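# Move wooden block from bench onto cart floor

## Task

Pick the wooden block up from the bench and lay it flat on the cart's floor at the handle end, next to the profiles. The drop flap must stay open, and anything already satisfied at the start must still hold at the finish. Release the block, withdraw so both hands are empty and clear of the cart, and finish touching nothing. The robot must not topple or be left leaning, or the task fails.

## Robot and tools

Robot: a Rainbow Robotics RB-Y1 in a physics simulation. It has a two-wheel drive base with two rear casters, a folding leg and torso, a head, and two 7-joint arms with parallel grippers. The base is 0.58 m wide, extends 0.10 m ahead of the drive axle and 0.57 m behind it, and sweeps a 0.58 m radius when spinning in place. It cannot move sideways. Each hand has a wrist camera in a case that sticks out sideways and can collide with things.

Frames (metres): the base frame has its origin on the floor midway between the drive wheels, x forward, y left, z up. The chest, left_hand and right_hand readouts are in this frame. A hand point lies between the finger pads; the fingers point along the hand's -z axis and close along its x axis. Printed hand positions can be off, especially at full reach or under load. base_odometry is in the frame where the base started the scene. It only counts wheel rotation, so slip shows as travel. Heading is in rad, positive to the left.

move: the main call. Its action uses one of these combinations: base and/or joints, optionally with min_time_s or contact_limits; or target alone or with min_time_s; or contact_limits alone. Parts of one action start together but may finish at different times.
- base: a single velocity command {"x_m_s", "turn_rad_s", "for_s"}, not a position. x_m_s is forward speed in m/s (0, or 0.005 to 0.4 in either sign; negative drives backward). turn_rad_s is the turn rate in rad/s, positive to the left (0, or 0.02 to 1.509 in either sign). for_s is how long it runs, 0.1 to 5 s. Keys you omit count as 0. Acceleration is 0.4 m/s² (turns 0.5 rad/s²), so the base coasts for a while after for_s ends. Distance is roughly speed × for_s. If |x_m_s| + 0.27·|turn_rad_s| exceeds 0.4, both values are scaled down together.
- joints: absolute target angles, keyed by joint name, one number each, in rad (grippers in m). They are not offsets. Ranges: torso_squat_rad 0 to 1.2 (larger lowers the chest); torso_shift_rad -0.3 to 0.6 (hips forward); torso_pitch_rad -0.2 to 1.4 (positive leans forward); torso_yaw_rad -1.5 to 1.5 (left positive; lift both arms out by 0.2 rad or more first). Both arms share the same names with a left_ or right_ prefix: shoulder_pitch -2.356 to 2.356 (negative swings the arm forward and up); shoulder_roll is 0 to 3.141 on the left and -3.141 to 0 on the right (both lift the arm outward); shoulder_yaw -2.094 to 2.094; elbow -2.617 to 0.01 (negative bends); forearm_roll -3.141 to 3.141; wrist_pitch -1.57 to 1.919; hand_roll -2.705 to 2.705. gripper_m is the pad opening, 0 to 0.1 m. head_pan_rad is -0.523 to 0.523 and head_tilt_rad is -0.35 to 1.57 (positive looks down). The torso also has combined limits: squat+shift ≤ 1.52; squat−shift+pitch ≤ 1.57; shift+0.5·pitch−0.4·squat ≤ 0.7; shift+0.3·pitch−0.5·squat ≤ 0.39. Breaking one leaves the torso off_target.
- target: an absolute pose for one hand, {"side": "left"|"right", "x","y","z" in m in the base frame (-3 to 3), "quat_wxyz": [w,x,y,z] in the same form the hand lines print}. It is solved once into joint angles, so the hand travels along an arc. For long moves, use several short steps. The solver never straightens the elbow beyond -0.267 rad. The result reports reached (within 10 mm and 2°), short (with the miss distance), or refused (with a reason).
- min_time_s: 0.1 to 8 s, the minimum duration for arm, head and torso motions.
- contact_limits: {"left_gripper_m"/"right_gripper_m": mA, 200 to 672.5}. This caps gripping force and stays in effect until changed.
- cameras: a list of head_camera, left_wrist_camera, right_wrist_camera, or "all". An empty list returns no images.
- blocking: true (the default) waits until the robot is at rest. false returns after about 0.5 s; a later move replaces only the parts it names. No action can last more than 15 s.

To grip, command an opening at least 0.005 m narrower than the object. A gripper reporting off_target or done while holding is normal.

wait(seconds 0–10, cameras) lets time pass and returns the state. stop(cameras) brakes every running motion. zoom_image(camera, region [x0,y0,x1,y1] in pixels, up to 504×504) gives a closer look at the latest image. read_manual only returns licence text. finished_scene(scene) ends the current scene, given by its number, and cannot be undone.

Result lines: the "move" line reads done or the most serious status. base_status, joint_status and the hand statuses report moving, done, off_target (stopped short and maybe still pushing), contact_stop (torso only), time_out, limit_stop_at_<name> (the self-collision guard), not_followed (withheld by the arm collision check), torque_fault, or limit_stop_at_motor_heat. An unrequested stop or a refusal cancels the move, wait and finished_scene calls that follow it in the same reply. on_its_own lists things the robot did by itself. motor_effort gives wheel load in %; at rest it is usually below 30, and higher means the robot is pushing on something. lidar_m lists 12 distances in 30° sectors going counter-clockwise from straight ahead, measured 0.23 m above the floor. The result also shows joint torques, external torques, wrist force and torque (with unknown offsets), and motor temperatures.

Avoid: arms hitting or pressing on each other, including fingers and camera cases (about 0.5 rad of outward shoulder roll keeps them apart); contact torques reaching joint limits, which cause a 10 s fault (limits: shoulder 65.8, elbow 33.8, wrist 23.5 N·m); motor overheating from long reaches or loads; driving into furniture, since the base does not stop on its own and can tip if the upper body catches on something; loads far in front of the wheels, which tip the robot. Don't drop the block or release it while it is moving. Avoid slams and hard pushes. At the end, make sure nothing touches the robot.

Each tool is called after "Call:" as name(argument=value, ...), one argument or row to a line, values as JSON.

## Session

Call:
move(
)

Scene clock: 0.00 s.
Joint torques (N m): no reading
External joint torques (N m): no reading
Motor temperatures (°C): left_arm=[31 28 32 36 35 33 38] | right_arm=[34 31 32 30 36 36 34]
Wrist force (N): no reading
Wrist torque (N m): no reading
Wrist force, peak (N): no reading
base_odometry: x=+0.000 y=+0.000 heading=+0.000
lidar_m: 0.65 0.68 1.56 4.82 1.63 1.14 1.08 1.13 1.47 3.50 0.97 0.70
base_status: not commanded
joint_positions: torso_squat_rad=+0.350 torso_shift_rad=+0.000 torso_pitch_rad=+0.000 torso_yaw_rad=+0.000 left_shoulder_pitch_rad=+0.049 left_shoulder_roll_rad=+0.015 left_shoulder_yaw_rad=+0.041 left_elbow_rad=-0.149 left_forearm_roll_rad=+0.010 left_wrist_pitch_rad=-0.019 left_hand_roll_rad=+0.045 left_gripper_m=+0.099 right_shoulder_pitch_rad=-0.033 right_shoulder_roll_rad=-0.038 right_shoulder_yaw_rad=+0.024 right_elbow_rad=-0.125 right_forearm_roll_rad=-0.047 right_wrist_pitch_rad=+0.032 right_hand_roll_rad=-0.022 right_gripper_m=+0.099 head_pan_rad=+0.000 head_tilt_rad=+0.400
joint_status: not commanded
wheel_motors_off: 0
motor_effort: left_wheel=+0 right_wheel=+0
chest: x=-0.2280 y=+0.0001 z=+1.2475 quat_wxyz=(+1.000, +0.000, +0.000, +0.000) (m; base frame)
left_hand: x=-0.1861 y=+0.2354 z=+0.5638 quat_wxyz=(+0.997, +0.009, -0.062, +0.055) (m; base frame)
right_hand: x=-0.1506 y=-0.2464 z=+0.5666 quat_wxyz=(+0.998, -0.015, -0.063, -0.016) (m; base frame)
pictures: head_camera, left_wrist_camera, right_wrist_camera

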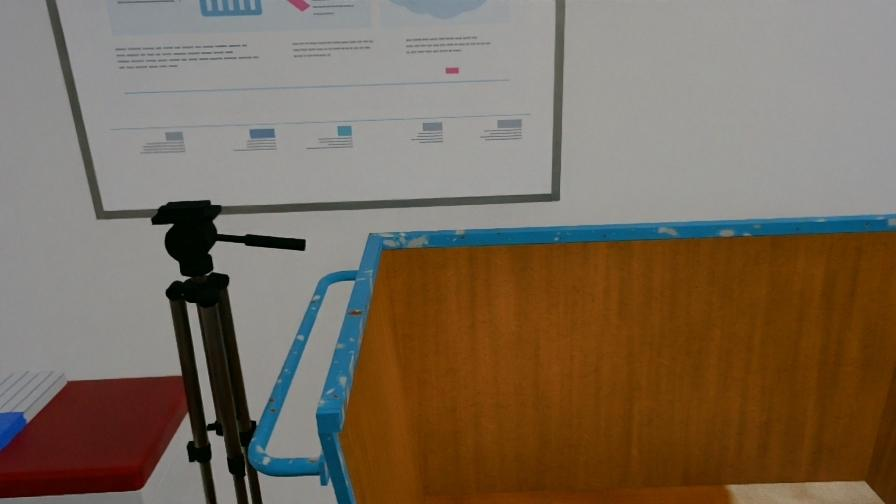

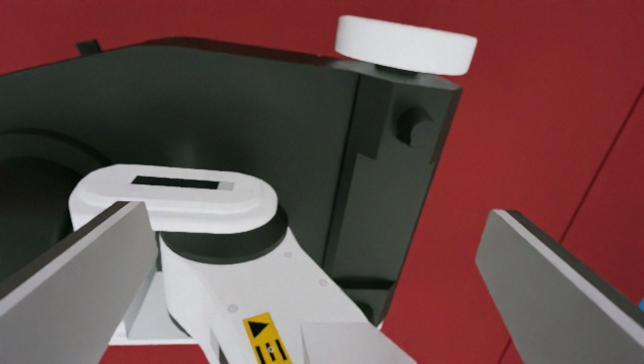

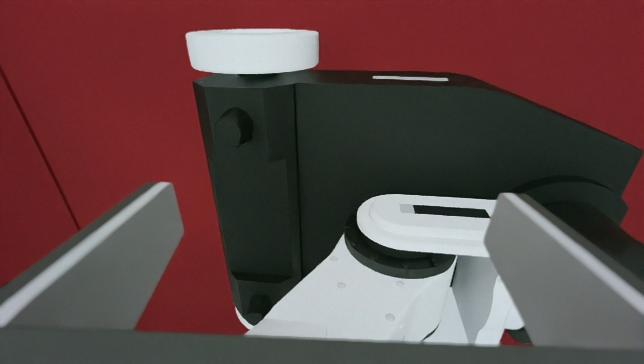

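Call:
move(
  joints={"head_tilt_rad":0.9},
  cameras=["head_camera"],
)

Call:
move(
  joints={"head_tilt_rad":0.75,"head_pan_rad":0.52},
  cameras=["head_camera"],
)

Call:
move(
  joints={"head_tilt_rad":0.75,"head_pan_rad":-0.52},
  cameras=["head_camera"],
)

Scene clock: 2.53 s.
Joint torques (N m): left_arm=[-1 -0.47 0.76 0.05 -0.05 -0.69 -0.06] | right_arm=[-2.26 -1.26 -0.58 0 -0.07 -0.26 -0.04]
External joint torques (N m): left_arm=[-0.37 -1.13 0.71 0.03 -0.06 -0.34 -0.06] | right_arm=[0 0.24 -0.53 0.31 -0.11 0.03 -0.04]
Motor temperatures (°C): left_arm=[31 28 32 36 35 33 38] | right_arm=[34 31 32 30 36 36 34]
Wrist force (N): left_arm=[0.1 1.2 -7.1] | right_arm=[-2.1 0.7 -5.1]
Wrist torque (N m): left_arm=[-0.30 0.14 0.07] | right_arm=[-0.03 -0.12 -0.07]
Wrist force, peak (N): left_arm=[-0.2 1.9 -8.4] | right_arm=[-2.1 1.2 -5.5]
move: done
base_odometry: x=+0.000 y=+0.000 heading=+0.000
lidar_m: 0.65 0.67 1.56 4.83 1.62 1.13 1.08 1.11 1.48 3.51 0.98 0.69
base_status: not commanded
joint_positions: torso_squat_rad=+0.350 torso_shift_rad=+0.000 torso_pitch_rad=+0.000 torso_yaw_rad=+0.000 left_shoulder_pitch_rad=+0.049 left_shoulder_roll_rad=+0.015 left_shoulder_yaw_rad=+0.041 left_elbow_rad=-0.149 left_forearm_roll_rad=+0.010 left_wrist_pitch_rad=-0.019 left_hand_roll_rad=+0.045 left_gripper_m=+0.099 right_shoulder_pitch_rad=-0.033 right_shoulder_roll_rad=-0.038 right_shoulder_yaw_rad=+0.024 right_elbow_rad=-0.125 right_forearm_roll_rad=-0.047 right_wrist_pitch_rad=+0.032 right_hand_roll_rad=-0.022 right_gripper_m=+0.099 head_pan_rad=+0.000 head_tilt_rad=+0.900
joint_status: all done
wheel_motors_off: 0
motor_effort: left_wheel=+0(1) right_wheel=+0(3)
chest: x=-0.2280 y=+0.0001 z=+1.2475 quat_wxyz=(+1.000, +0.000, +0.000, +0.000) (m; base frame)
left_hand: x=-0.1861 y=+0.2354 z=+0.5638 quat_wxyz=(+0.997, +0.009, -0.062, +0.055) (m; base frame)
right_hand: x=-0.1506 y=-0.2464 z=+0.5666 quat_wxyz=(+0.998, -0.015, -0.063, -0.016) (m; base frame)
pictures: head_camera
camera_calibration:
head_camera: T_world_to_cam=[[-0.00752545, -0.999504, -0.0305734, 0.0419166], [-0.746479, 0.0259588, -0.664902, 0.860292], [0.665366, 0.0178187, -0.746305, 1.16253], [0, 0, 0, 1]] pos_world=[-0.131004, -0.00115113, 1.44089]

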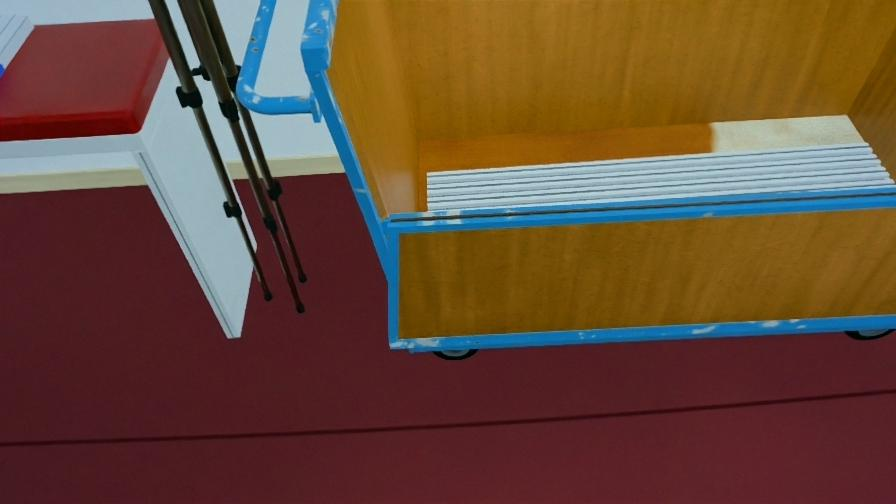

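Scene clock: 3.53 s.
Joint torques (N m): left_arm=[-0.65 -0.32 0.79 0.05 -0.08 -0.63 0.05] | right_arm=[-2.22 -0.92 -0.66 -0.21 -0.12 -0.2 -0.01]
External joint torques (N m): left_arm=[-0.02 -0.98 0.75 0.03 -0.09 -0.27 0.06] | right_arm=[0.04 0.57 -0.61 0.1 -0.16 0.09 -0.01]
Motor temperatures (°C): left_arm=[31 28 32 36 35 33 38] | right_arm=[34 31 32 30 36 36 34]
Wrist force (N): left_arm=[0.3 1.4 -7.2] | right_arm=[-1.5 1.1 -5.0]
Wrist torque (N m): left_arm=[-0.28 0.12 0.08] | right_arm=[-0.09 -0.02 -0.08]
Wrist force, peak (N): left_arm=[-0.2 1.4 -8.4] | right_arm=[-1.6 1.5 -5.6]
move: done
base_odometry: x=+0.000 y=+0.000 heading=+0.000
lidar_m: 0.65 0.68 1.56 4.83 1.61 1.14 1.07 1.13 1.49 3.52 0.99 0.69
base_status: not commanded
joint_positions: torso_squat_rad=+0.350 torso_shift_rad=+0.000 torso_pitch_rad=+0.000 torso_yaw_rad=+0.000 left_shoulder_pitch_rad=+0.049 left_shoulder_roll_rad=+0.015 left_shoulder_yaw_rad=+0.041 left_elbow_rad=-0.149 left_forearm_roll_rad=+0.010 left_wrist_pitch_rad=-0.019 left_hand_roll_rad=+0.045 left_gripper_m=+0.099 right_shoulder_pitch_rad=-0.033 right_shoulder_roll_rad=-0.038 right_shoulder_yaw_rad=+0.024 right_elbow_rad=-0.125 right_forearm_roll_rad=-0.047 right_wrist_pitch_rad=+0.032 right_hand_roll_rad=-0.022 right_gripper_m=+0.099 head_pan_rad=+0.520 head_tilt_rad=+0.750
joint_status: all done
wheel_motors_off: 0
motor_effort: left_wheel=+1(1) right_wheel=-1(2)
chest: x=-0.2280 y=+0.0001 z=+1.2475 quat_wxyz=(+1.000, +0.000, +0.000, +0.000) (m; base frame)
left_hand: x=-0.1861 y=+0.2354 z=+0.5638 quat_wxyz=(+0.997, +0.009, -0.062, +0.055) (m; base frame)
right_hand: x=-0.1506 y=-0.2464 z=+0.5666 quat_wxyz=(+0.998, -0.015, -0.063, -0.016) (m; base frame)
pictures: head_camera
camera_calibration:
head_camera: T_world_to_cam=[[0.49413, -0.868821, -0.0313873, 0.146358], [-0.567293, -0.294862, -0.768918, 1.04785], [0.658797, 0.397752, -0.638577, 1.00522], [0, 0, 0, 1]] pos_world=[-0.140114, 0.0363043, 1.45221]

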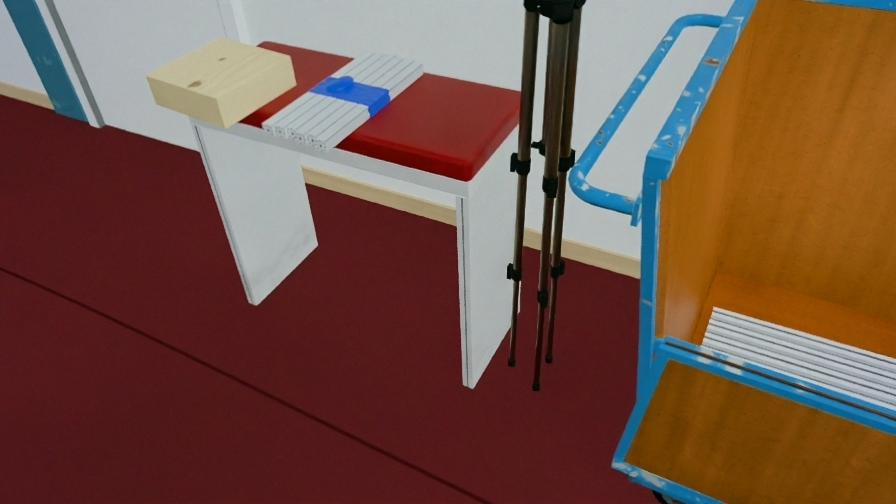

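Scene clock: 4.90 s.
Joint torques (N m): left_arm=[-0.67 -0.2 1 0.13 -0.13 -0.61 -0.01] | right_arm=[-2.17 -1.01 -0.63 -0.23 -0.06 -0.22 -0.06]
External joint torques (N m): left_arm=[-0.04 -0.86 0.95 0.12 -0.13 -0.26 -0.01] | right_arm=[0.09 0.48 -0.58 0.08 -0.1 0.07 -0.06]
Motor temperatures (°C): left_arm=[31 28 32 36 35 33 38] | right_arm=[34 31 32 30 36 36 34]
Wrist force (N): left_arm=[0.0 1.2 -7.3] | right_arm=[-1.7 0.9 -5.1]
Wrist torque (N m): left_arm=[-0.26 0.17 0.10] | right_arm=[-0.08 -0.06 -0.08]
Wrist force, peak (N): left_arm=[0.3 1.8 -8.5] | right_arm=[-2.0 1.0 -5.6]
move: done
base_odometry: x=+0.000 y=+0.000 heading=+0.000
lidar_m: 0.65 0.67 1.55 4.83 1.64 1.14 1.08 1.11 1.48 3.51 0.99 0.69
base_status: not commanded
joint_positions: torso_squat_rad=+0.350 torso_shift_rad=+0.000 torso_pitch_rad=+0.000 torso_yaw_rad=+0.000 left_shoulder_pitch_rad=+0.049 left_shoulder_roll_rad=+0.015 left_shoulder_yaw_rad=+0.041 left_elbow_rad=-0.149 left_forearm_roll_rad=+0.010 left_wrist_pitch_rad=-0.019 left_hand_roll_rad=+0.045 left_gripper_m=+0.099 right_shoulder_pitch_rad=-0.033 right_shoulder_roll_rad=-0.038 right_shoulder_yaw_rad=+0.024 right_elbow_rad=-0.125 right_forearm_roll_rad=-0.047 right_wrist_pitch_rad=+0.032 right_hand_roll_rad=-0.022 right_gripper_m=+0.099 head_pan_rad=-0.520 head_tilt_rad=+0.750
joint_status: all done
wheel_motors_off: 0
motor_effort: left_wheel=+0(1) right_wheel=+0(2)
chest: x=-0.2280 y=+0.0001 z=+1.2475 quat_wxyz=(+1.000, +0.000, +0.000, +0.000) (m; base frame)
left_hand: x=-0.1861 y=+0.2354 z=+0.5638 quat_wxyz=(+0.997, +0.009, -0.062, +0.055) (m; base frame)
right_hand: x=-0.1506 y=-0.2464 z=+0.5666 quat_wxyz=(+0.998, -0.015, -0.063, -0.016) (m; base frame)
pictures: head_camera
camera_calibration:
head_camera: T_world_to_cam=[[-0.499147, -0.865949, -0.0313793, -0.0582701], [-0.541357, 0.339914, -0.769019, 1.05324], [0.676598, -0.366867, -0.638455, 1.0088], [0, 0, 0, 1]] pos_world=[-0.141457, -0.0383757, 1.45221]

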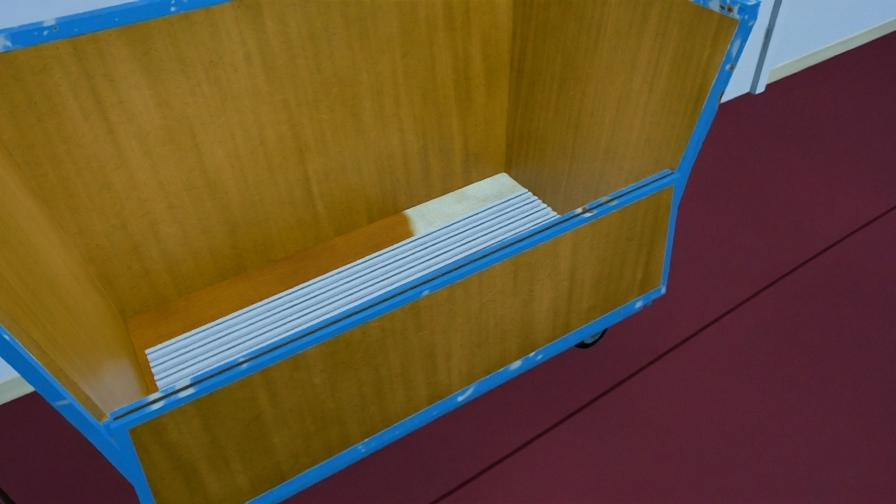

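Call:
move(
  joints={"head_tilt_rad":0.6,"head_pan_rad":0.52},
  cameras=["head_camera"],
)

Call:
zoom_image(
  camera="head_camera",
  region=[100, 60, 600, 340],
)

Scene clock: 9.07 s.
Joint torques (N m): left_arm=[-0.92 -0.08 0.95 0.03 -0.12 -0.63 -0.12] | right_arm=[-2.14 -0.47 -0.4 0.05 -0.16 -0.2 0.03]
External joint torques (N m): left_arm=[-0.29 -0.74 0.91 0.01 -0.13 -0.28 -0.11] | right_arm=[0.11 1.02 -0.35 0.36 -0.2 0.1 0.02]
Motor temperatures (°C): left_arm=[31 28 32 36 35 33 38] | right_arm=[34 31 32 30 36 36 34]
Wrist force (N): left_arm=[0.6 0.8 -7.2] | right_arm=[-1.8 1.0 -4.8]
Wrist torque (N m): left_arm=[-0.26 0.21 0.08] | right_arm=[-0.09 -0.05 -0.08]
Wrist force, peak (N): left_arm=[0.0 1.5 -8.4] | right_arm=[-1.8 1.2 -5.5]
move: done
base_odometry: x=+0.000 y=+0.000 heading=+0.000
lidar_m: 0.65 0.68 1.56 4.83 1.62 1.13 1.07 1.13 1.48 3.51 0.98 0.67
base_status: not commanded
joint_positions: torso_squat_rad=+0.350 torso_shift_rad=+0.000 torso_pitch_rad=+0.000 torso_yaw_rad=+0.000 left_shoulder_pitch_rad=+0.049 left_shoulder_roll_rad=+0.015 left_shoulder_yaw_rad=+0.041 left_elbow_rad=-0.149 left_forearm_roll_rad=+0.010 left_wrist_pitch_rad=-0.019 left_hand_roll_rad=+0.045 left_gripper_m=+0.099 right_shoulder_pitch_rad=-0.033 right_shoulder_roll_rad=-0.038 right_shoulder_yaw_rad=+0.024 right_elbow_rad=-0.125 right_forearm_roll_rad=-0.047 right_wrist_pitch_rad=+0.032 right_hand_roll_rad=-0.022 right_gripper_m=+0.099 head_pan_rad=+0.520 head_tilt_rad=+0.600
joint_status: all done
wheel_motors_off: 0
motor_effort: left_wheel=+0(1) right_wheel=+0(1)
chest: x=-0.2280 y=+0.0001 z=+1.2475 quat_wxyz=(+1.000, +0.000, +0.000, +0.000) (m; base frame)
left_hand: x=-0.1861 y=+0.2354 z=+0.5638 quat_wxyz=(+0.997, +0.009, -0.062, +0.055) (m; base frame)
right_hand: x=-0.1506 y=-0.2464 z=+0.5666 quat_wxyz=(+0.998, -0.015, -0.063, -0.016) (m; base frame)
pictures: head_camera
camera_calibration:
head_camera: T_world_to_cam=[[0.498214, -0.866483, -0.0314471, 0.147286], [-0.46132, -0.234194, -0.855767, 1.19539], [0.734143, 0.440863, -0.516405, 0.843793], [0, 0, 0, 1]] pos_world=[-0.141388, 0.0355768, 1.46335]

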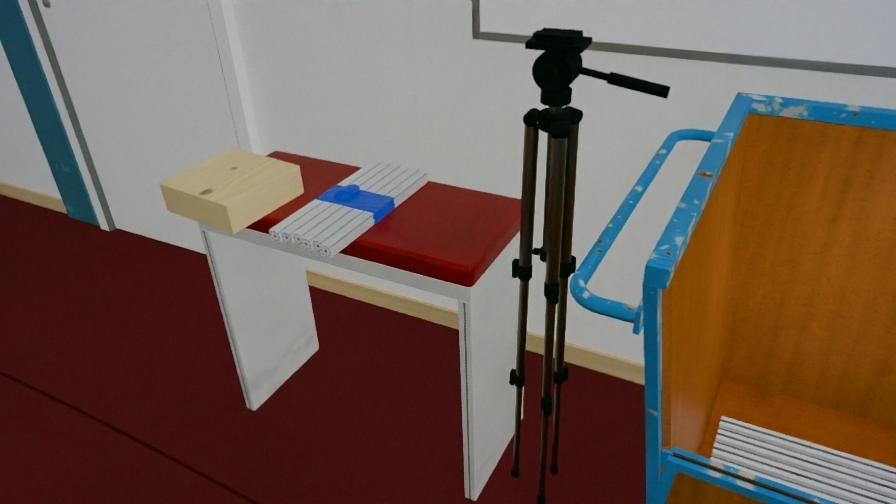

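Scaled by 1.008 from the camera's 896x504 image, which has a finer 1280x720 frame.

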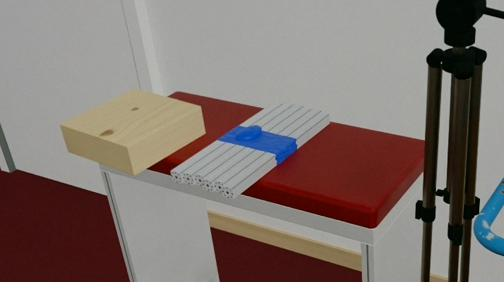

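Call:
move(
  joints={"head_tilt_rad":0.9,"head_pan_rad":0.0,"torso_squat_rad":0.0},
  cameras=["head_camera"],
)

Call:
zoom_image(
  camera="head_camera",
  region=[300, 80, 896, 420],
)

Scene clock: 22.60 s.
Joint torques (N m): left_arm=[-0.98 -0.3 0.76 0.19 -0.03 -0.59 -0.06] | right_arm=[-2.12 -0.89 -0.47 -0.02 0 -0.37 -0.08]
External joint torques (N m): left_arm=[-0.35 -0.96 0.72 0.17 -0.04 -0.24 -0.05] | right_arm=[0.13 0.6 -0.42 0.29 -0.04 -0.08 -0.09]
Motor temperatures (°C): left_arm=[31 28 32 36 35 33 38] | right_arm=[34 31 32 30 36 36 34]
Wrist force (N): left_arm=[-0.1 1.4 -7.2] | right_arm=[-1.7 1.3 -4.9]
Wrist torque (N m): left_arm=[-0.31 0.18 0.04] | right_arm=[-0.11 -0.06 -0.09]
Wrist force, peak (N): left_arm=[-0.5 0.9 -8.6] | right_arm=[-2.3 1.5 -5.3]
move: done
base_odometry: x=+0.000 y=+0.000 heading=+0.000
lidar_m: 0.65 0.67 1.55 4.84 1.63 1.14 1.08 1.11 1.47 3.52 0.97 0.69
base_status: not commanded
joint_positions: torso_squat_rad=+0.000 torso_shift_rad=+0.000 torso_pitch_rad=+0.000 torso_yaw_rad=+0.000 left_shoulder_pitch_rad=+0.049 left_shoulder_roll_rad=+0.015 left_shoulder_yaw_rad=+0.041 left_elbow_rad=-0.149 left_forearm_roll_rad=+0.010 left_wrist_pitch_rad=-0.019 left_hand_roll_rad=+0.045 left_gripper_m=+0.099 right_shoulder_pitch_rad=-0.033 right_shoulder_roll_rad=-0.038 right_shoulder_yaw_rad=+0.024 right_elbow_rad=-0.125 right_forearm_roll_rad=-0.047 right_wrist_pitch_rad=+0.032 right_hand_roll_rad=-0.022 right_gripper_m=+0.099 head_pan_rad=+0.000 head_tilt_rad=+0.900
joint_status: all done
wheel_motors_off: 0
motor_effort: left_wheel=+1(1) right_wheel=+0(3)
chest: x=-0.2279 y=+0.0001 z=+1.2899 quat_wxyz=(+1.000, +0.000, +0.000, +0.000) (m; base frame)
left_hand: x=-0.1862 y=+0.2354 z=+0.6063 quat_wxyz=(+0.997, +0.009, -0.062, +0.055) (m; base frame)
right_hand: x=-0.1506 y=-0.2464 z=+0.6091 quat_wxyz=(+0.998, -0.015, -0.062, -0.016) (m; base frame)
pictures: head_camera
camera_calibration:
head_camera: T_world_to_cam=[[-0.00752982, -0.999504, -0.0305719, 0.0432109], [-0.746573, 0.0259585, -0.664797, 0.88839], [0.665261, 0.0178183, -0.746399, 1.19423], [0, 0, 0, 1]] pos_world=[-0.130904, -0.00115113, 1.48329]

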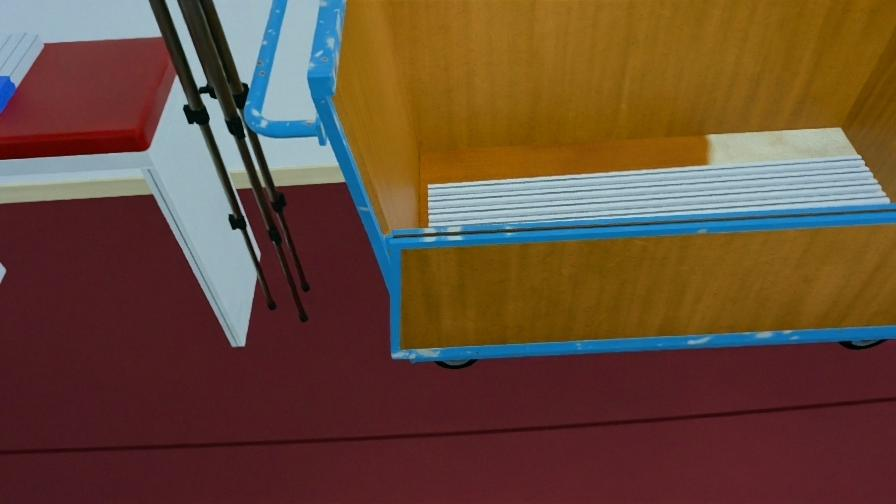

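Region (300, 80, 896, 420) is 596x340 pixels. A region can be at most 504 by 504 pixels.

Call:
move(
  joints={"head_tilt_rad":0.75,"head_pan_rad":0.0,"torso_pitch_rad":0.6},
  cameras=["head_camera"],
)

Call:
zoom_image(
  camera="head_camera",
  region=[300, 80, 800, 480],
)

Scene clock: 28.10 s.
Joint torques (N m): left_arm=[13.09 0.03 0.91 6.39 -0.14 0.63 -0.03] | right_arm=[13.67 -0.4 -0.84 6.28 -0.27 0.92 -0.1]
External joint torques (N m): left_arm=[-1.95 -0.77 0.73 0.28 -0.14 -0.18 -0.06] | right_arm=[0.31 0.68 -0.59 0.79 -0.17 0.1 -0.07]
Motor temperatures (°C): left_arm=[31 28 32 36 35 33 38] | right_arm=[34 31 32 30 36 36 34]
Wrist force (N): left_arm=[3.7 0.7 -7.2] | right_arm=[1.8 1.3 -4.3]
Wrist torque (N m): left_arm=[-0.21 0.41 0.03] | right_arm=[-0.09 0.16 -0.06]
Wrist force, peak (N): left_arm=[4.2 0.4 -7.7] | right_arm=[-1.7 1.3 -5.5]
move: done
base_odometry: x=+0.000 y=+0.000 heading=+0.000
lidar_m: 0.65 0.69 1.55 4.83 1.64 1.14 1.07 1.12 1.48 3.52 0.99 0.69
base_status: not commanded
joint_positions: torso_squat_rad=+0.000 torso_shift_rad=+0.000 torso_pitch_rad=+0.600 torso_yaw_rad=+0.000 left_shoulder_pitch_rad=+0.049 left_shoulder_roll_rad=+0.015 left_shoulder_yaw_rad=+0.041 left_elbow_rad=-0.149 left_forearm_roll_rad=+0.010 left_wrist_pitch_rad=-0.019 left_hand_roll_rad=+0.045 left_gripper_m=+0.099 right_shoulder_pitch_rad=-0.033 right_shoulder_roll_rad=-0.038 right_shoulder_yaw_rad=+0.024 right_elbow_rad=-0.125 right_forearm_roll_rad=-0.047 right_wrist_pitch_rad=+0.032 right_hand_roll_rad=-0.022 right_gripper_m=+0.099 head_pan_rad=+0.000 head_tilt_rad=+0.750
joint_status: all done
wheel_motors_off: 0
motor_effort: left_wheel=+0(2) right_wheel=-2(2)
chest: x=-0.0533 y=+0.0001 z=+1.2359 quat_wxyz=(+0.955, +0.000, +0.296, +0.000) (m; base frame)
left_hand: x=-0.4048 y=+0.2354 z=+0.6480 quat_wxyz=(+0.970, +0.024, +0.236, +0.050) (m; base frame)
right_hand: x=-0.3738 y=-0.2464 z=+0.6302 quat_wxyz=(+0.972, -0.020, +0.235, -0.011) (m; base frame)
pictures: head_camera
camera_calibration:
head_camera: T_world_to_cam=[[-0.0201747, -0.999501, -0.0242865, 0.0345123], [-0.961365, 0.0260638, -0.274042, 0.507019], [0.274538, 0.0178195, -0.961411, 1.2588], [0, 0, 0, 1]] pos_world=[0.142539, -0.00115082, 1.35]

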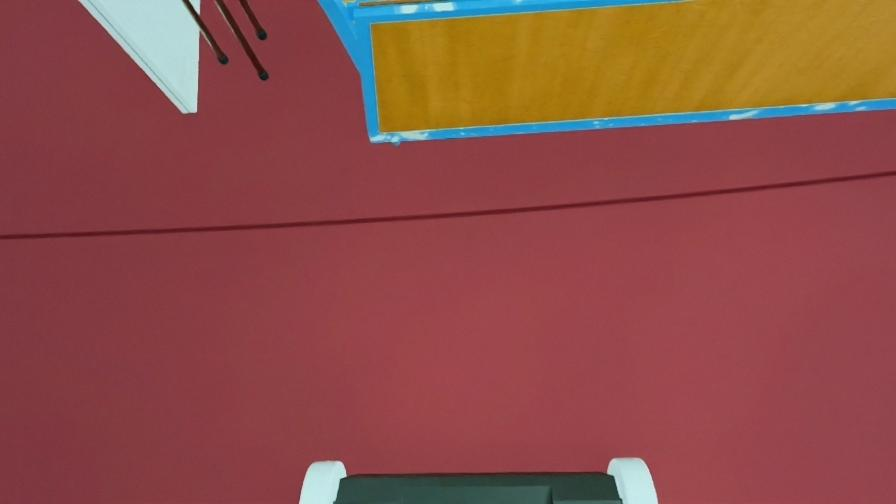

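Scaled by 1.008 from the camera's 896x504 image, which has a finer 1280x720 frame.

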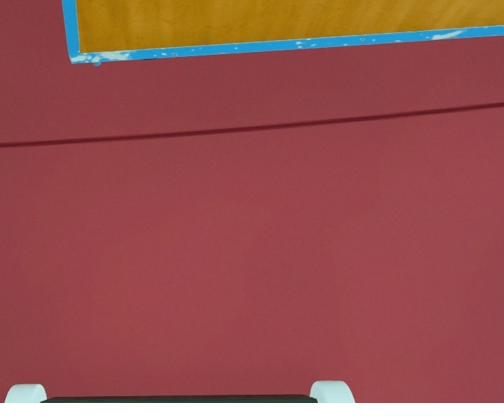

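Call:
move(
  joints={"head_tilt_rad":0.3},
  cameras=["head_camera"],
)

Call:
zoom_image(
  camera="head_camera",
  region=[300, 0, 800, 400],
)

Scene clock: 31.00 s.
Joint torques (N m): left_arm=[13.07 0.14 1.01 6.45 -0.01 0.67 -0.02] | right_arm=[13.78 -0.62 -0.81 6.37 -0.28 0.88 -0.08]
External joint torques (N m): left_arm=[-1.97 -0.66 0.83 0.35 0 -0.15 -0.04] | right_arm=[0.41 0.46 -0.56 0.89 -0.18 0.06 -0.06]
Motor temperatures (°C): left_arm=[31 28 32 36 35 33 38] | right_arm=[34 31 32 30 36 36 34]
Wrist force (N): left_arm=[3.4 1.1 -6.7] | right_arm=[2.3 1.2 -4.7]
Wrist torque (N m): left_arm=[-0.27 0.30 0.06] | right_arm=[-0.09 0.19 -0.05]
Wrist force, peak (N): left_arm=[4.0 0.6 -7.6] | right_arm=[2.5 1.2 -4.8]
move: done
base_odometry: x=+0.000 y=+0.000 heading=+0.000
lidar_m: 0.64 0.67 1.56 4.83 1.62 1.15 1.07 1.12 1.48 3.52 0.99 0.70
base_status: not commanded
joint_positions: torso_squat_rad=+0.000 torso_shift_rad=+0.000 torso_pitch_rad=+0.600 torso_yaw_rad=+0.000 left_shoulder_pitch_rad=+0.049 left_shoulder_roll_rad=+0.015 left_shoulder_yaw_rad=+0.041 left_elbow_rad=-0.149 left_forearm_roll_rad=+0.010 left_wrist_pitch_rad=-0.019 left_hand_roll_rad=+0.045 left_gripper_m=+0.099 right_shoulder_pitch_rad=-0.033 right_shoulder_roll_rad=-0.038 right_shoulder_yaw_rad=+0.024 right_elbow_rad=-0.125 right_forearm_roll_rad=-0.047 right_wrist_pitch_rad=+0.032 right_hand_roll_rad=-0.022 right_gripper_m=+0.099 head_pan_rad=+0.000 head_tilt_rad=+0.300
joint_status: all done
wheel_motors_off: 0
motor_effort: left_wheel=+0(1) right_wheel=-1(2)
chest: x=-0.0533 y=+0.0001 z=+1.2359 quat_wxyz=(+0.955, +0.000, +0.296, +0.000) (m; base frame)
left_hand: x=-0.4048 y=+0.2354 z=+0.6480 quat_wxyz=(+0.970, +0.024, +0.236, +0.050) (m; base frame)
right_hand: x=-0.3738 y=-0.2464 z=+0.6302 quat_wxyz=(+0.972, -0.020, +0.235, -0.011) (m; base frame)
pictures: head_camera
camera_calibration:
head_camera: T_world_to_cam=[[-0.00752897, -0.999504, -0.0305764, 0.042254], [-0.746479, 0.0259634, -0.664902, 1.03299], [0.665366, 0.0178186, -0.746305, 0.929603], [0, 0, 0, 1]] pos_world=[0.152896, -0.00115111, 1.38189]

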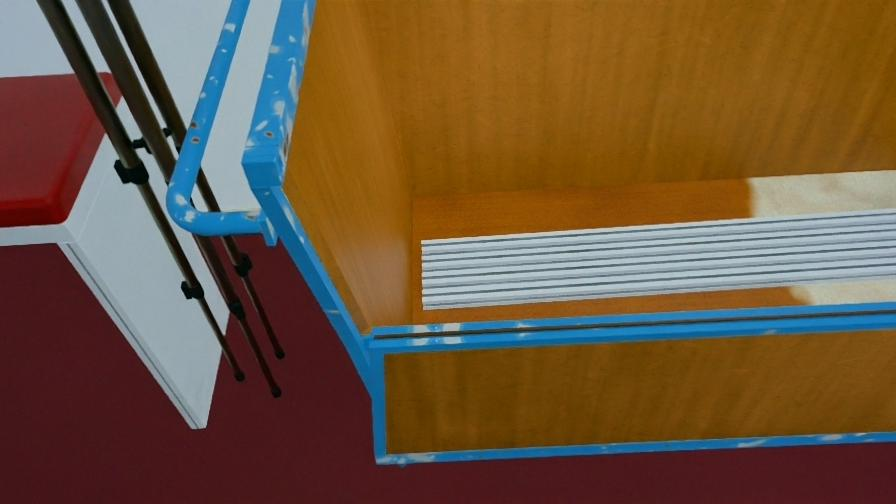

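Scaled by 1.008 from the camera's 896x504 image, which has a finer 1280x720 frame.

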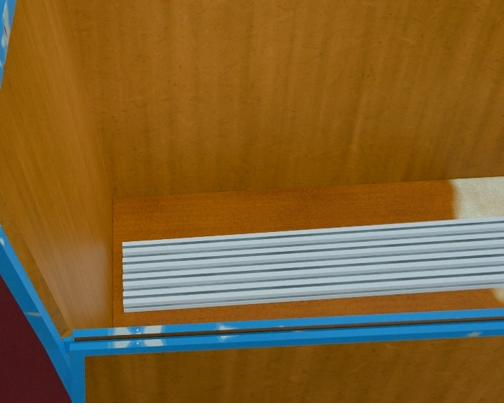

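Call:
move(
  base={"x_m_s":0.2,"for_s":1.25},
  joints={"head_tilt_rad":0.4},
  cameras=[],
)

Call:
move(
  joints={"torso_pitch_rad":0.9,"head_tilt_rad":0.35},
  cameras=["head_camera"],
)

Call:
zoom_image(
  camera="head_camera",
  region=[300, 0, 800, 400],
)

Scene clock: 39.67 s.
Joint torques (N m): left_arm=[13.39 -0.54 0.8 6.38 -0.13 0.6 0.05] | right_arm=[14.2 -0.87 -0.74 6.59 -0.15 0.83 -0.08]
External joint torques (N m): left_arm=[-1.65 -1.34 0.62 0.27 -0.13 -0.22 0.03] | right_arm=[0.83 0.21 -0.49 1.1 -0.05 0.01 -0.06]
Motor temperatures (°C): left_arm=[31 28 32 36 35 33 38] | right_arm=[34 31 32 30 36 36 34]
Wrist force (N): left_arm=[4.1 0.5 -6.9] | right_arm=[1.7 1.4 -4.3]
Wrist torque (N m): left_arm=[-0.19 0.42 0.07] | right_arm=[-0.12 0.12 -0.08]
Wrist force, peak (N): left_arm=[4.3 0.8 -7.5] | right_arm=[2.3 1.3 -5.1]
move: done
base_odometry: x=+0.253 y=+0.000 heading=+0.000
lidar_m: 0.40 0.41 0.85 4.00 2.01 1.41 1.33 1.37 1.82 4.35 0.60 0.42
base_status: done (sent for 1.27 of 1.27 s)
joint_positions: torso_squat_rad=+0.000 torso_shift_rad=+0.000 torso_pitch_rad=+0.600 torso_yaw_rad=+0.000 left_shoulder_pitch_rad=+0.049 left_shoulder_roll_rad=+0.015 left_shoulder_yaw_rad=+0.041 left_elbow_rad=-0.149 left_forearm_roll_rad=+0.010 left_wrist_pitch_rad=-0.019 left_hand_roll_rad=+0.045 left_gripper_m=+0.099 right_shoulder_pitch_rad=-0.033 right_shoulder_roll_rad=-0.038 right_shoulder_yaw_rad=+0.024 right_elbow_rad=-0.125 right_forearm_roll_rad=-0.047 right_wrist_pitch_rad=+0.032 right_hand_roll_rad=-0.022 right_gripper_m=+0.099 head_pan_rad=+0.000 head_tilt_rad=+0.400
joint_status: all done
wheel_motors_off: 0
motor_effort: left_wheel=+0(52) right_wheel=+0(27)
chest: x=-0.0533 y=+0.0001 z=+1.2359 quat_wxyz=(+0.955, +0.000, +0.296, +0.000) (m; base frame)
left_hand: x=-0.4047 y=+0.2354 z=+0.6480 quat_wxyz=(+0.970, +0.024, +0.236, +0.050) (m; base frame)
right_hand: x=-0.3738 y=-0.2464 z=+0.6302 quat_wxyz=(+0.972, -0.020, +0.235, -0.011) (m; base frame)
pictures: none
No camera images: "cameras" was empty.

Scene clock: 41.43 s.
Joint torques (N m): left_arm=[18.26 -0.07 0.89 8.89 -0.09 1.12 0.02] | right_arm=[20.24 -0.3 -0.83 8.85 -0.24 1.45 0.04]
External joint torques (N m): left_arm=[-2.93 -0.84 0.66 0.42 -0.09 -0.2 -0.02] | right_arm=[0.52 0.41 -0.5 1.07 -0.08 0.16 0.07]
Motor temperatures (°C): left_arm=[31 28 32 36 35 33 38] | right_arm=[35 31 32 31 36 36 34]
Wrist force (N): left_arm=[5.7 0.2 -5.6] | right_arm=[3.6 0.6 -3.5]
Wrist torque (N m): left_arm=[-0.20 0.47 0.04] | right_arm=[-0.01 0.27 -0.08]
Wrist force, peak (N): left_arm=[5.2 1.2 -6.8] | right_arm=[2.8 1.4 -4.5]
move: done
base_odometry: x=+0.253 y=+0.000 heading=+0.000
lidar_m: 0.39 0.41 0.83 4.00 2.00 1.41 1.32 1.37 1.83 4.35 0.60 0.42
base_status: not commanded
joint_positions: torso_squat_rad=+0.000 torso_shift_rad=+0.000 torso_pitch_rad=+0.900 torso_yaw_rad=+0.000 left_shoulder_pitch_rad=+0.049 left_shoulder_roll_rad=+0.015 left_shoulder_yaw_rad=+0.041 left_elbow_rad=-0.149 left_forearm_roll_rad=+0.010 left_wrist_pitch_rad=-0.019 left_hand_roll_rad=+0.045 left_gripper_m=+0.099 right_shoulder_pitch_rad=-0.033 right_shoulder_roll_rad=-0.038 right_shoulder_yaw_rad=+0.024 right_elbow_rad=-0.125 right_forearm_roll_rad=-0.047 right_wrist_pitch_rad=+0.032 right_hand_roll_rad=-0.022 right_gripper_m=+0.099 head_pan_rad=+0.000 head_tilt_rad=+0.350
joint_status: all done
wheel_motors_off: 0
motor_effort: left_wheel=+0(1) right_wheel=+0(3)
chest: x=+0.0144 y=+0.0001 z=+1.1728 quat_wxyz=(+0.900, +0.000, +0.435, +0.000) (m; base frame)
left_hand: x=-0.4951 y=+0.2354 z=+0.7152 quat_wxyz=(+0.924, +0.032, +0.378, +0.046) (m; base frame)
right_hand: x=-0.4708 y=-0.2464 z=+0.6889 quat_wxyz=(+0.926, -0.021, +0.378, -0.008) (m; base frame)
pictures: head_camera
camera_calibration:
head_camera: T_world_to_cam=[[-0.0175563, -0.999504, -0.026141, 0.0358162], [-0.929226, 0.0259622, -0.368598, 0.695149], [0.369094, 0.0178197, -0.929221, 1.06635], [0, 0, 0, 1]] pos_world=[0.252997, -0.00125112, 1.24804]

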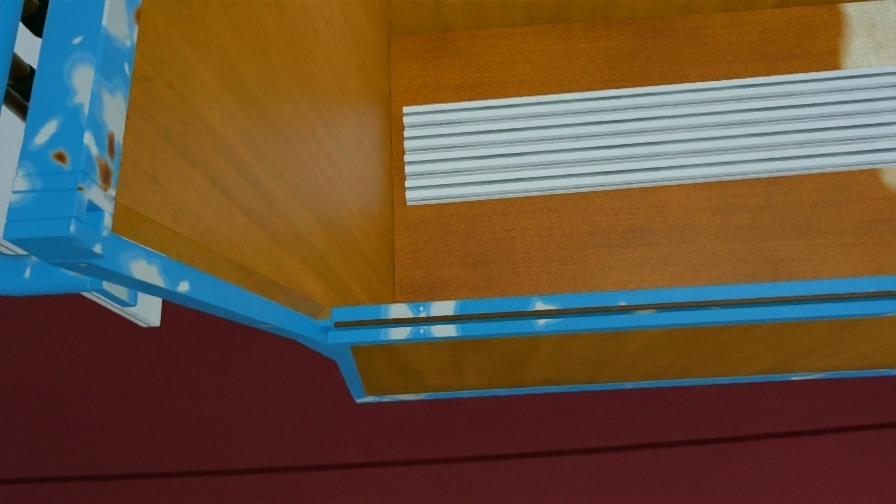

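Scaled by 1.008 from the camera's 896x504 image, which has a finer 1280x720 frame.

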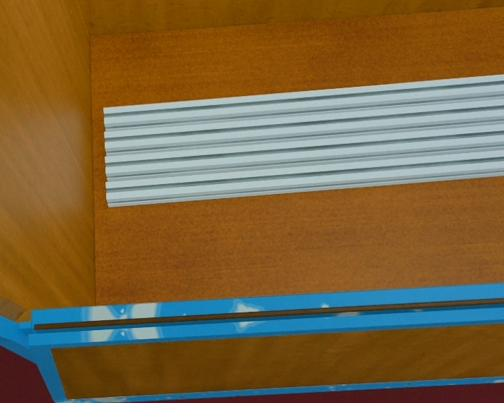

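Call:
move(
  base={"x_m_s":-0.3,"for_s":0.95},
  joints={"torso_pitch_rad":0.0,"torso_squat_rad":0.35,"head_tilt_rad":0.6,"head_pan_rad":-0.5},
  cameras=[],
)

Call:
move(
  base={"turn_rad_s":0.5,"for_s":3.14},
  cameras=["head_camera"],
)

Scene clock: 74.00 s.
Joint torques (N m): left_arm=[-0.27 -0.3 0.52 -0.05 -0.07 -0.55 -0.13] | right_arm=[-1.7 -0.61 -0.55 0.34 -0.08 -0.24 -0.12]
External joint torques (N m): left_arm=[0.37 -0.96 0.48 -0.07 -0.08 -0.2 -0.12] | right_arm=[0.57 0.88 -0.5 0.65 -0.12 0.05 -0.13]
Motor temperatures (°C): left_arm=[31 28 32 36 35 33 38] | right_arm=[35 30 32 31 36 36 34]
Wrist force (N): left_arm=[-0.2 0.9 -8.0] | right_arm=[-1.5 1.2 -4.8]
Wrist torque (N m): left_arm=[-0.25 0.15 0.10] | right_arm=[-0.12 -0.03 -0.08]
Wrist force, peak (N): left_arm=[6.0 0.7 -6.8] | right_arm=[0.2 1.1 -5.7]
move: done
base_odometry: x=-0.037 y=+0.000 heading=+0.000
lidar_m: 0.69 1.05 1.58 4.94 1.57 1.09 1.04 1.08 1.42 3.40 1.05 0.74
base_status: done (sent for 0.97 of 0.97 s)
joint_positions: torso_squat_rad=+0.350 torso_shift_rad=+0.000 torso_pitch_rad=+0.000 torso_yaw_rad=+0.000 left_shoulder_pitch_rad=+0.049 left_shoulder_roll_rad=+0.015 left_shoulder_yaw_rad=+0.041 left_elbow_rad=-0.149 left_forearm_roll_rad=+0.010 left_wrist_pitch_rad=-0.019 left_hand_roll_rad=+0.045 left_gripper_m=+0.099 right_shoulder_pitch_rad=-0.033 right_shoulder_roll_rad=-0.038 right_shoulder_yaw_rad=+0.024 right_elbow_rad=-0.125 right_forearm_roll_rad=-0.047 right_wrist_pitch_rad=+0.032 right_hand_roll_rad=-0.022 right_gripper_m=+0.099 head_pan_rad=-0.500 head_tilt_rad=+0.600
joint_status: all done
wheel_motors_off: 0
motor_effort: left_wheel=-3(25) right_wheel=-3(28)
chest: x=-0.2280 y=+0.0001 z=+1.2475 quat_wxyz=(+1.000, +0.000, +0.000, +0.000) (m; base frame)
left_hand: x=-0.1861 y=+0.2354 z=+0.5638 quat_wxyz=(+0.997, +0.009, -0.062, +0.055) (m; base frame)
right_hand: x=-0.1505 y=-0.2464 z=+0.5666 quat_wxyz=(+0.998, -0.015, -0.063, -0.016) (m; base frame)
pictures: none
No camera images: "cameras" was empty.

Scene clock: 78.47 s.
Joint torques (N m): left_arm=[-0.55 -0.14 0.85 0.03 -0.01 -0.54 -0.03] | right_arm=[-1.68 -0.84 -0.51 0.38 -0.06 -0.2 0]
External joint torques (N m): left_arm=[0.08 -0.81 0.81 0.02 -0.01 -0.18 -0.02] | right_arm=[0.58 0.64 -0.46 0.7 -0.09 0.09 0]
Motor temperatures (°C): left_arm=[31 28 32 36 35 33 38] | right_arm=[35 30 32 31 36 36 34]
Wrist force (N): left_arm=[0.6 1.5 -8.2] | right_arm=[-1.5 0.8 -5.1]
Wrist torque (N m): left_arm=[-0.30 0.22 0.07] | right_arm=[-0.06 -0.05 -0.06]
Wrist force, peak (N): left_arm=[0.3 1.5 -8.2] | right_arm=[-2.0 1.2 -5.4]
move: done
base_odometry: x=-0.037 y=+0.000 heading=+1.566
lidar_m: 5.04 1.58 1.10 1.03 1.05 1.42 3.47 1.05 0.74 0.71 1.07 1.57
base_status: done (sent for 3.13 of 3.13 s)
joint_positions: torso_squat_rad=+0.350 torso_shift_rad=+0.000 torso_pitch_rad=+0.000 torso_yaw_rad=+0.000 left_shoulder_pitch_rad=+0.049 left_shoulder_roll_rad=+0.015 left_shoulder_yaw_rad=+0.041 left_elbow_rad=-0.149 left_forearm_roll_rad=+0.010 left_wrist_pitch_rad=-0.019 left_hand_roll_rad=+0.045 left_gripper_m=+0.099 right_shoulder_pitch_rad=-0.033 right_shoulder_roll_rad=-0.038 right_shoulder_yaw_rad=+0.024 right_elbow_rad=-0.125 right_forearm_roll_rad=-0.047 right_wrist_pitch_rad=+0.032 right_hand_roll_rad=-0.022 right_gripper_m=+0.099 head_pan_rad=-0.500 head_tilt_rad=+0.600
joint_status: not commanded
wheel_motors_off: 0
motor_effort: left_wheel=+6(41) right_wheel=+19(55)
chest: x=-0.2280 y=+0.0001 z=+1.2475 quat_wxyz=(+1.000, +0.000, +0.000, +0.000) (m; base frame)
left_hand: x=-0.1861 y=+0.2354 z=+0.5639 quat_wxyz=(+0.997, +0.009, -0.062, +0.055) (m; base frame)
right_hand: x=-0.1505 y=-0.2464 z=+0.5666 quat_wxyz=(+0.998, -0.015, -0.063, -0.016) (m; base frame)
pictures: head_camera
camera_calibration:
head_camera: T_world_to_cam=[[-0.477557, -0.878036, -0.0314947, -0.0537295], [-0.440911, 0.270506, -0.855818, 1.19958], [0.759958, -0.394816, -0.516317, 0.849118], [0, 0, 0, 1]] pos_world=[-0.142045, -0.036425, 1.46335]

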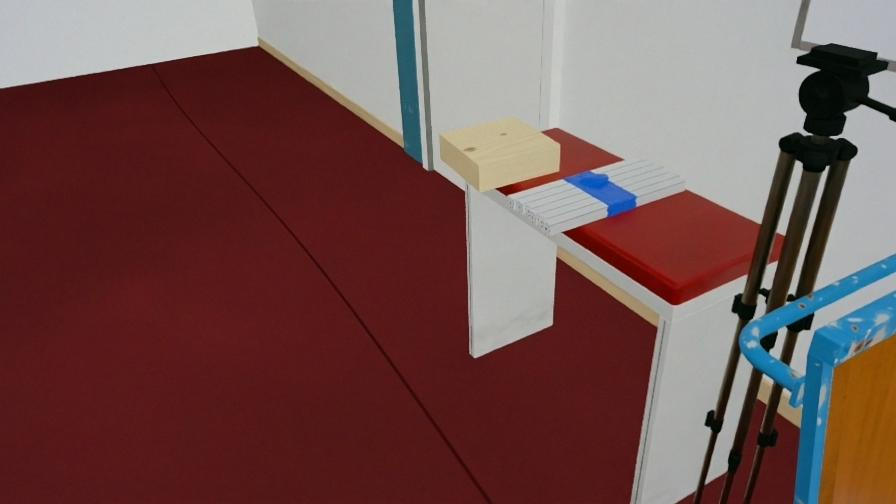

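Call:
move(
  base={"x_m_s":0.4,"for_s":3.65},
  cameras=[],
)

Call:
move(
  base={"turn_rad_s":-0.5,"for_s":3.14},
  joints={"head_pan_rad":0.0},
  cameras=["head_camera"],
)

Scene clock: 84.67 s.
Joint torques (N m): left_arm=[-0.83 -0.16 0.93 0.17 -0.09 -0.61 -0.08] | right_arm=[-1.89 -0.84 -0.31 0.34 -0.02 -0.17 -0.07]
External joint torques (N m): left_arm=[-0.2 -0.83 0.88 0.15 -0.1 -0.26 -0.07] | right_arm=[0.36 0.65 -0.26 0.65 -0.05 0.12 -0.07]
Motor temperatures (°C): left_arm=[31 28 32 36 35 33 38] | right_arm=[35 30 32 31 36 36 34]
Wrist force (N): left_arm=[-0.4 1.3 -7.5] | right_arm=[-1.5 1.0 -4.4]
Wrist torque (N m): left_arm=[-0.33 0.10 0.09] | right_arm=[-0.10 -0.03 -0.07]
Wrist force, peak (N): left_arm=[0.5 1.2 -8.8] | right_arm=[-1.9 1.1 -5.5]
move: done
base_odometry: x=-0.031 y=+1.467 heading=+1.567
lidar_m: 4.16 1.67 1.17 1.10 1.14 1.51 3.72 1.49 1.23 0.87 1.48 1.94
base_status: done (sent for 3.67 of 3.67 s)
joint_positions: torso_squat_rad=+0.350 torso_shift_rad=+0.000 torso_pitch_rad=+0.000 torso_yaw_rad=+0.000 left_shoulder_pitch_rad=+0.049 left_shoulder_roll_rad=+0.015 left_shoulder_yaw_rad=+0.041 left_elbow_rad=-0.149 left_forearm_roll_rad=+0.010 left_wrist_pitch_rad=-0.019 left_hand_roll_rad=+0.045 left_gripper_m=+0.099 right_shoulder_pitch_rad=-0.033 right_shoulder_roll_rad=-0.038 right_shoulder_yaw_rad=+0.024 right_elbow_rad=-0.125 right_forearm_roll_rad=-0.047 right_wrist_pitch_rad=+0.032 right_hand_roll_rad=-0.022 right_gripper_m=+0.099 head_pan_rad=-0.500 head_tilt_rad=+0.600
joint_status: not commanded
wheel_motors_off: 0
motor_effort: left_wheel=+17(47) right_wheel=-14(50)
chest: x=-0.2280 y=+0.0001 z=+1.2475 quat_wxyz=(+1.000, +0.000, +0.000, +0.000) (m; base frame)
left_hand: x=-0.1861 y=+0.2354 z=+0.5639 quat_wxyz=(+0.997, +0.009, -0.062, +0.055) (m; base frame)
right_hand: x=-0.1505 y=-0.2464 z=+0.5666 quat_wxyz=(+0.998, -0.015, -0.063, -0.016) (m; base frame)
pictures: none
No camera images: "cameras" was empty.

Scene clock: 89.13 s.
Joint torques (N m): left_arm=[-0.59 -0.2 0.65 0.14 -0.04 -0.57 -0.09] | right_arm=[-1.78 -1.13 -0.27 0.17 -0.09 -0.19 0.03]
External joint torques (N m): left_arm=[0.04 -0.86 0.6 0.13 -0.04 -0.22 -0.09] | right_arm=[0.48 0.37 -0.22 0.48 -0.13 0.1 0.02]
Motor temperatures (°C): left_arm=[31 28 32 36 35 33 38] | right_arm=[35 30 32 31 36 36 34]
Wrist force (N): left_arm=[-0.2 1.7 -6.9] | right_arm=[-1.8 0.9 -4.6]
Wrist torque (N m): left_arm=[-0.30 0.08 0.05] | right_arm=[-0.10 -0.05 -0.08]
Wrist force, peak (N): left_arm=[0.3 1.3 -8.5] | right_arm=[-2.0 0.7 -5.7]
move: done
base_odometry: x=-0.031 y=+1.467 heading=+0.001
lidar_m: 0.84 1.48 1.93 4.16 1.66 1.17 1.10 1.15 1.53 3.60 1.40 1.22
base_status: done (sent for 3.13 of 3.13 s)
joint_positions: torso_squat_rad=+0.350 torso_shift_rad=+0.000 torso_pitch_rad=+0.000 torso_yaw_rad=+0.000 left_shoulder_pitch_rad=+0.049 left_shoulder_roll_rad=+0.015 left_shoulder_yaw_rad=+0.041 left_elbow_rad=-0.149 left_forearm_roll_rad=+0.010 left_wrist_pitch_rad=-0.019 left_hand_roll_rad=+0.045 left_gripper_m=+0.099 right_shoulder_pitch_rad=-0.033 right_shoulder_roll_rad=-0.038 right_shoulder_yaw_rad=+0.024 right_elbow_rad=-0.125 right_forearm_roll_rad=-0.047 right_wrist_pitch_rad=+0.032 right_hand_roll_rad=-0.022 right_gripper_m=+0.099 head_pan_rad=+0.000 head_tilt_rad=+0.600
joint_status: all done
wheel_motors_off: 0
motor_effort: left_wheel=+22(44) right_wheel=+5(51)
chest: x=-0.2280 y=+0.0001 z=+1.2475 quat_wxyz=(+1.000, +0.000, +0.000, +0.000) (m; base frame)
left_hand: x=-0.1861 y=+0.2354 z=+0.5639 quat_wxyz=(+0.997, +0.009, -0.062, +0.055) (m; base frame)
right_hand: x=-0.1505 y=-0.2464 z=+0.5666 quat_wxyz=(+0.998, -0.015, -0.063, -0.016) (m; base frame)
pictures: head_camera
camera_calibration:
head_camera: T_world_to_cam=[[0.00184319, -0.999504, -0.0314327, 0.0449903], [-0.516689, 0.02596, -0.85578, 1.18398], [0.856171, 0.0178183, -0.516385, 0.868942], [0, 0, 0, 1]] pos_world=[-0.132298, -0.00125112, 1.46335]

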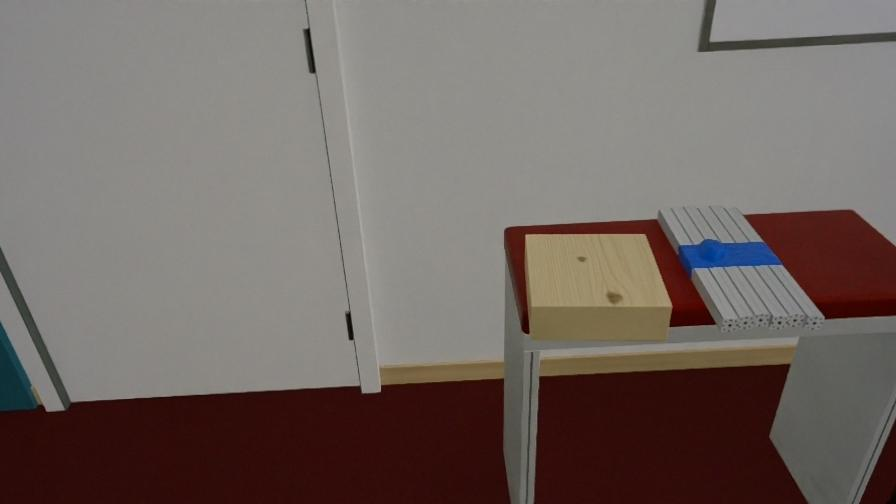

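Call:
move(
  joints={"torso_squat_rad":0.8,"right_elbow_rad":-1.6,"right_shoulder_roll_rad":-0.3,"right_wrist_pitch_rad":-0.3},
  cameras=[],
)

Call:
move(
  target={"side":"right","x":0.39,"y":-0.231,"z":0.773,"quat_wxyz":[0.7071,0,-0.7071,0]},
  min_time_s=2,
)

Scene clock: 100.27 s.
Joint torques (N m): left_arm=[-0.68 -0.26 0.87 0.06 0 -0.55 0.03] | right_arm=[-11.82 -5.91 -3.75 -10.53 -0.06 -1.69 -0.07]
External joint torques (N m): left_arm=[-0.05 -0.92 0.83 0.04 0 -0.2 0.03] | right_arm=[-0.44 -0.27 -0.32 -0.96 -0.14 0.02 -0.11]
Motor temperatures (°C): left_arm=[31 28 32 36 35 33 38] | right_arm=[35 30 32 31 36 36 34]
Wrist force (N): left_arm=[-0.5 1.6 -7.9] | right_arm=[-6.9 2.5 3.1]
Wrist torque (N m): left_arm=[-0.33 0.10 0.10] | right_arm=[-0.27 -0.42 -0.12]
Wrist force, peak (N): left_arm=[0.2 1.0 -8.6] | right_arm=[-7.2 2.6 2.8]
move: done
base_odometry: x=-0.031 y=+1.467 heading=+0.001
lidar_m: 0.84 1.46 1.93 4.16 1.68 1.17 1.11 1.15 1.50 3.61 1.40 1.21
base_status: not commanded
joint_positions: torso_squat_rad=+0.800 torso_shift_rad=+0.000 torso_pitch_rad=+0.000 torso_yaw_rad=+0.000 left_shoulder_pitch_rad=+0.049 left_shoulder_roll_rad=+0.015 left_shoulder_yaw_rad=+0.041 left_elbow_rad=-0.149 left_forearm_roll_rad=+0.010 left_wrist_pitch_rad=-0.019 left_hand_roll_rad=+0.045 left_gripper_m=+0.099 right_shoulder_pitch_rad=-0.033 right_shoulder_roll_rad=-0.300 right_shoulder_yaw_rad=+0.024 right_elbow_rad=-1.600 right_forearm_roll_rad=-0.047 right_wrist_pitch_rad=-0.300 right_hand_roll_rad=-0.022 right_gripper_m=+0.099 head_pan_rad=+0.000 head_tilt_rad=+0.600
joint_status: all done
wheel_motors_off: 0
motor_effort: left_wheel=+22(23) right_wheel=+4(7)
chest: x=-0.2281 y=+0.0001 z=+1.0776 quat_wxyz=(+1.000, +0.000, +0.000, +0.000) (m; base frame)
left_hand: x=-0.1861 y=+0.2354 z=+0.3940 quat_wxyz=(+0.997, +0.009, -0.062, +0.055) (m; base frame)
right_hand: x=+0.2850 y=-0.2721 z=+0.9559 quat_wxyz=(+0.567, -0.051, -0.815, +0.106) (m; base frame)
pictures: none
No camera images: "cameras" was empty.

Scene clock: 102.60 s.
Joint torques (N m): left_arm=[-1.16 -0.2 0.79 0.01 -0.08 -0.53 -0.02] | right_arm=[-20.1 -4.47 -2.19 -7.93 -0.12 -1.97 0.28]
External joint torques (N m): left_arm=[-0.53 -0.86 0.75 -0.01 -0.08 -0.18 -0.02] | right_arm=[-0.97 0.88 -2.15 -0.19 -0.31 -0.07 0.23]
Motor temperatures (°C): left_arm=[31 28 32 36 35 33 38] | right_arm=[35 30 32 31 36 36 34]
Wrist force (N): left_arm=[-0.2 2.1 -7.8] | right_arm=[-7.2 0.3 0.5]
Wrist torque (N m): left_arm=[-0.39 0.11 0.09] | right_arm=[-0.10 -0.36 -0.12]
Wrist force, peak (N): left_arm=[-0.2 1.3 -8.5] | right_arm=[-7.3 1.9 3.7]
move: short
base_odometry: x=-0.031 y=+1.467 heading=+0.001
lidar_m: 0.85 1.48 1.92 4.16 1.68 1.18 1.11 1.15 1.53 3.62 1.39 1.22
base_status: not commanded
joint_positions: torso_squat_rad=+0.800 torso_shift_rad=+0.000 torso_pitch_rad=+0.000 torso_yaw_rad=+0.000 left_shoulder_pitch_rad=+0.049 left_shoulder_roll_rad=+0.015 left_shoulder_yaw_rad=+0.041 left_elbow_rad=-0.149 left_forearm_roll_rad=+0.010 left_wrist_pitch_rad=-0.019 left_hand_roll_rad=+0.045 left_gripper_m=+0.099 right_shoulder_pitch_rad=-0.703 right_shoulder_roll_rad=-0.113 right_shoulder_yaw_rad=-0.112 right_elbow_rad=-0.267 right_forearm_roll_rad=-0.114 right_wrist_pitch_rad=-0.563 right_hand_roll_rad=-0.005 right_gripper_m=+0.099 head_pan_rad=+0.000 head_tilt_rad=+0.600
joint_status: all done
wheel_motors_off: 0
motor_effort: left_wheel=+21(22) right_wheel=+6(6)
chest: x=-0.2281 y=+0.0001 z=+1.0776 quat_wxyz=(+1.000, +0.000, +0.000, +0.000) (m; base frame)
left_hand: x=-0.1861 y=+0.2354 z=+0.3940 quat_wxyz=(+0.997, +0.009, -0.062, +0.055) (m; base frame)
right_hand: x=+0.3893 y=-0.2309 z=+0.7735 quat_wxyz=(+0.729, -0.001, -0.685, +0.000) (m; base frame)
right_hand_status: short (checked arc, as near as the solve gets, planned for 2.0 s): 1 mm and 3.6 deg off. The place is met; only the turn is off.
pictures: head_camera, left_wrist_camera, right_wrist_camera
camera_calibration:
head_camera: T_world_to_cam=[[0.00184946, -0.999504, -0.0314378, 0.0396606], [-0.516544, 0.0259642, -0.855867, 1.03875], [0.856259, 0.0178219, -0.51624, 0.781168], [0, 0, 0, 1]] pos_world=[-0.132398, -0.00125112, 1.29355]
left_wrist_camera: T_world_to_cam=[[0.984032, 0.135573, 0.115332, 0.105221], [0.0699272, -0.890318, 0.449938, 0.0742937], [0.163681, -0.434689, -0.885581, 0.554205], [0, 0, 0, 1]] pos_world=[-0.199449, 0.292786, 0.44523]
right_wrist_camera: T_world_to_cam=[[-0.036036, -0.0292156, -0.998923, 0.778746], [-0.506757, 0.862061, -0.0069316, 0.428789], [0.861336, 0.505961, -0.0458704, -0.110766], [0, 0, 0, 1]] pos_world=[0.340762, -0.290848, 0.775799]

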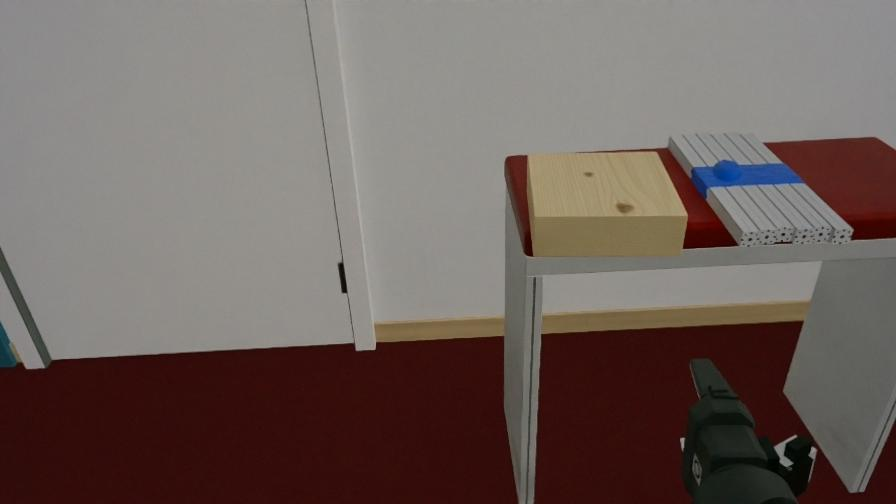

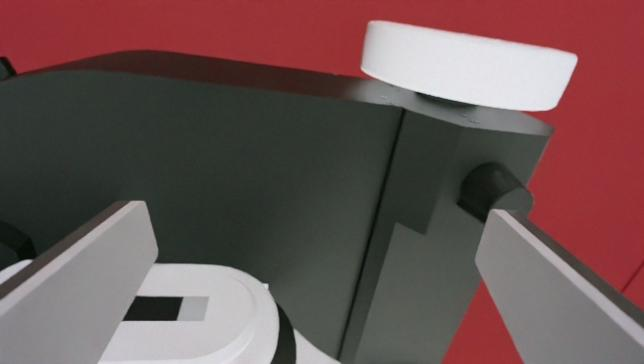

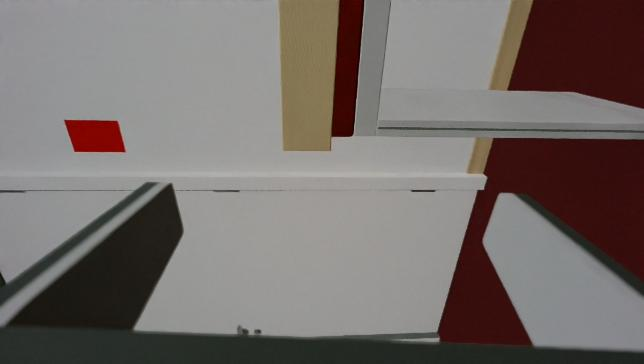

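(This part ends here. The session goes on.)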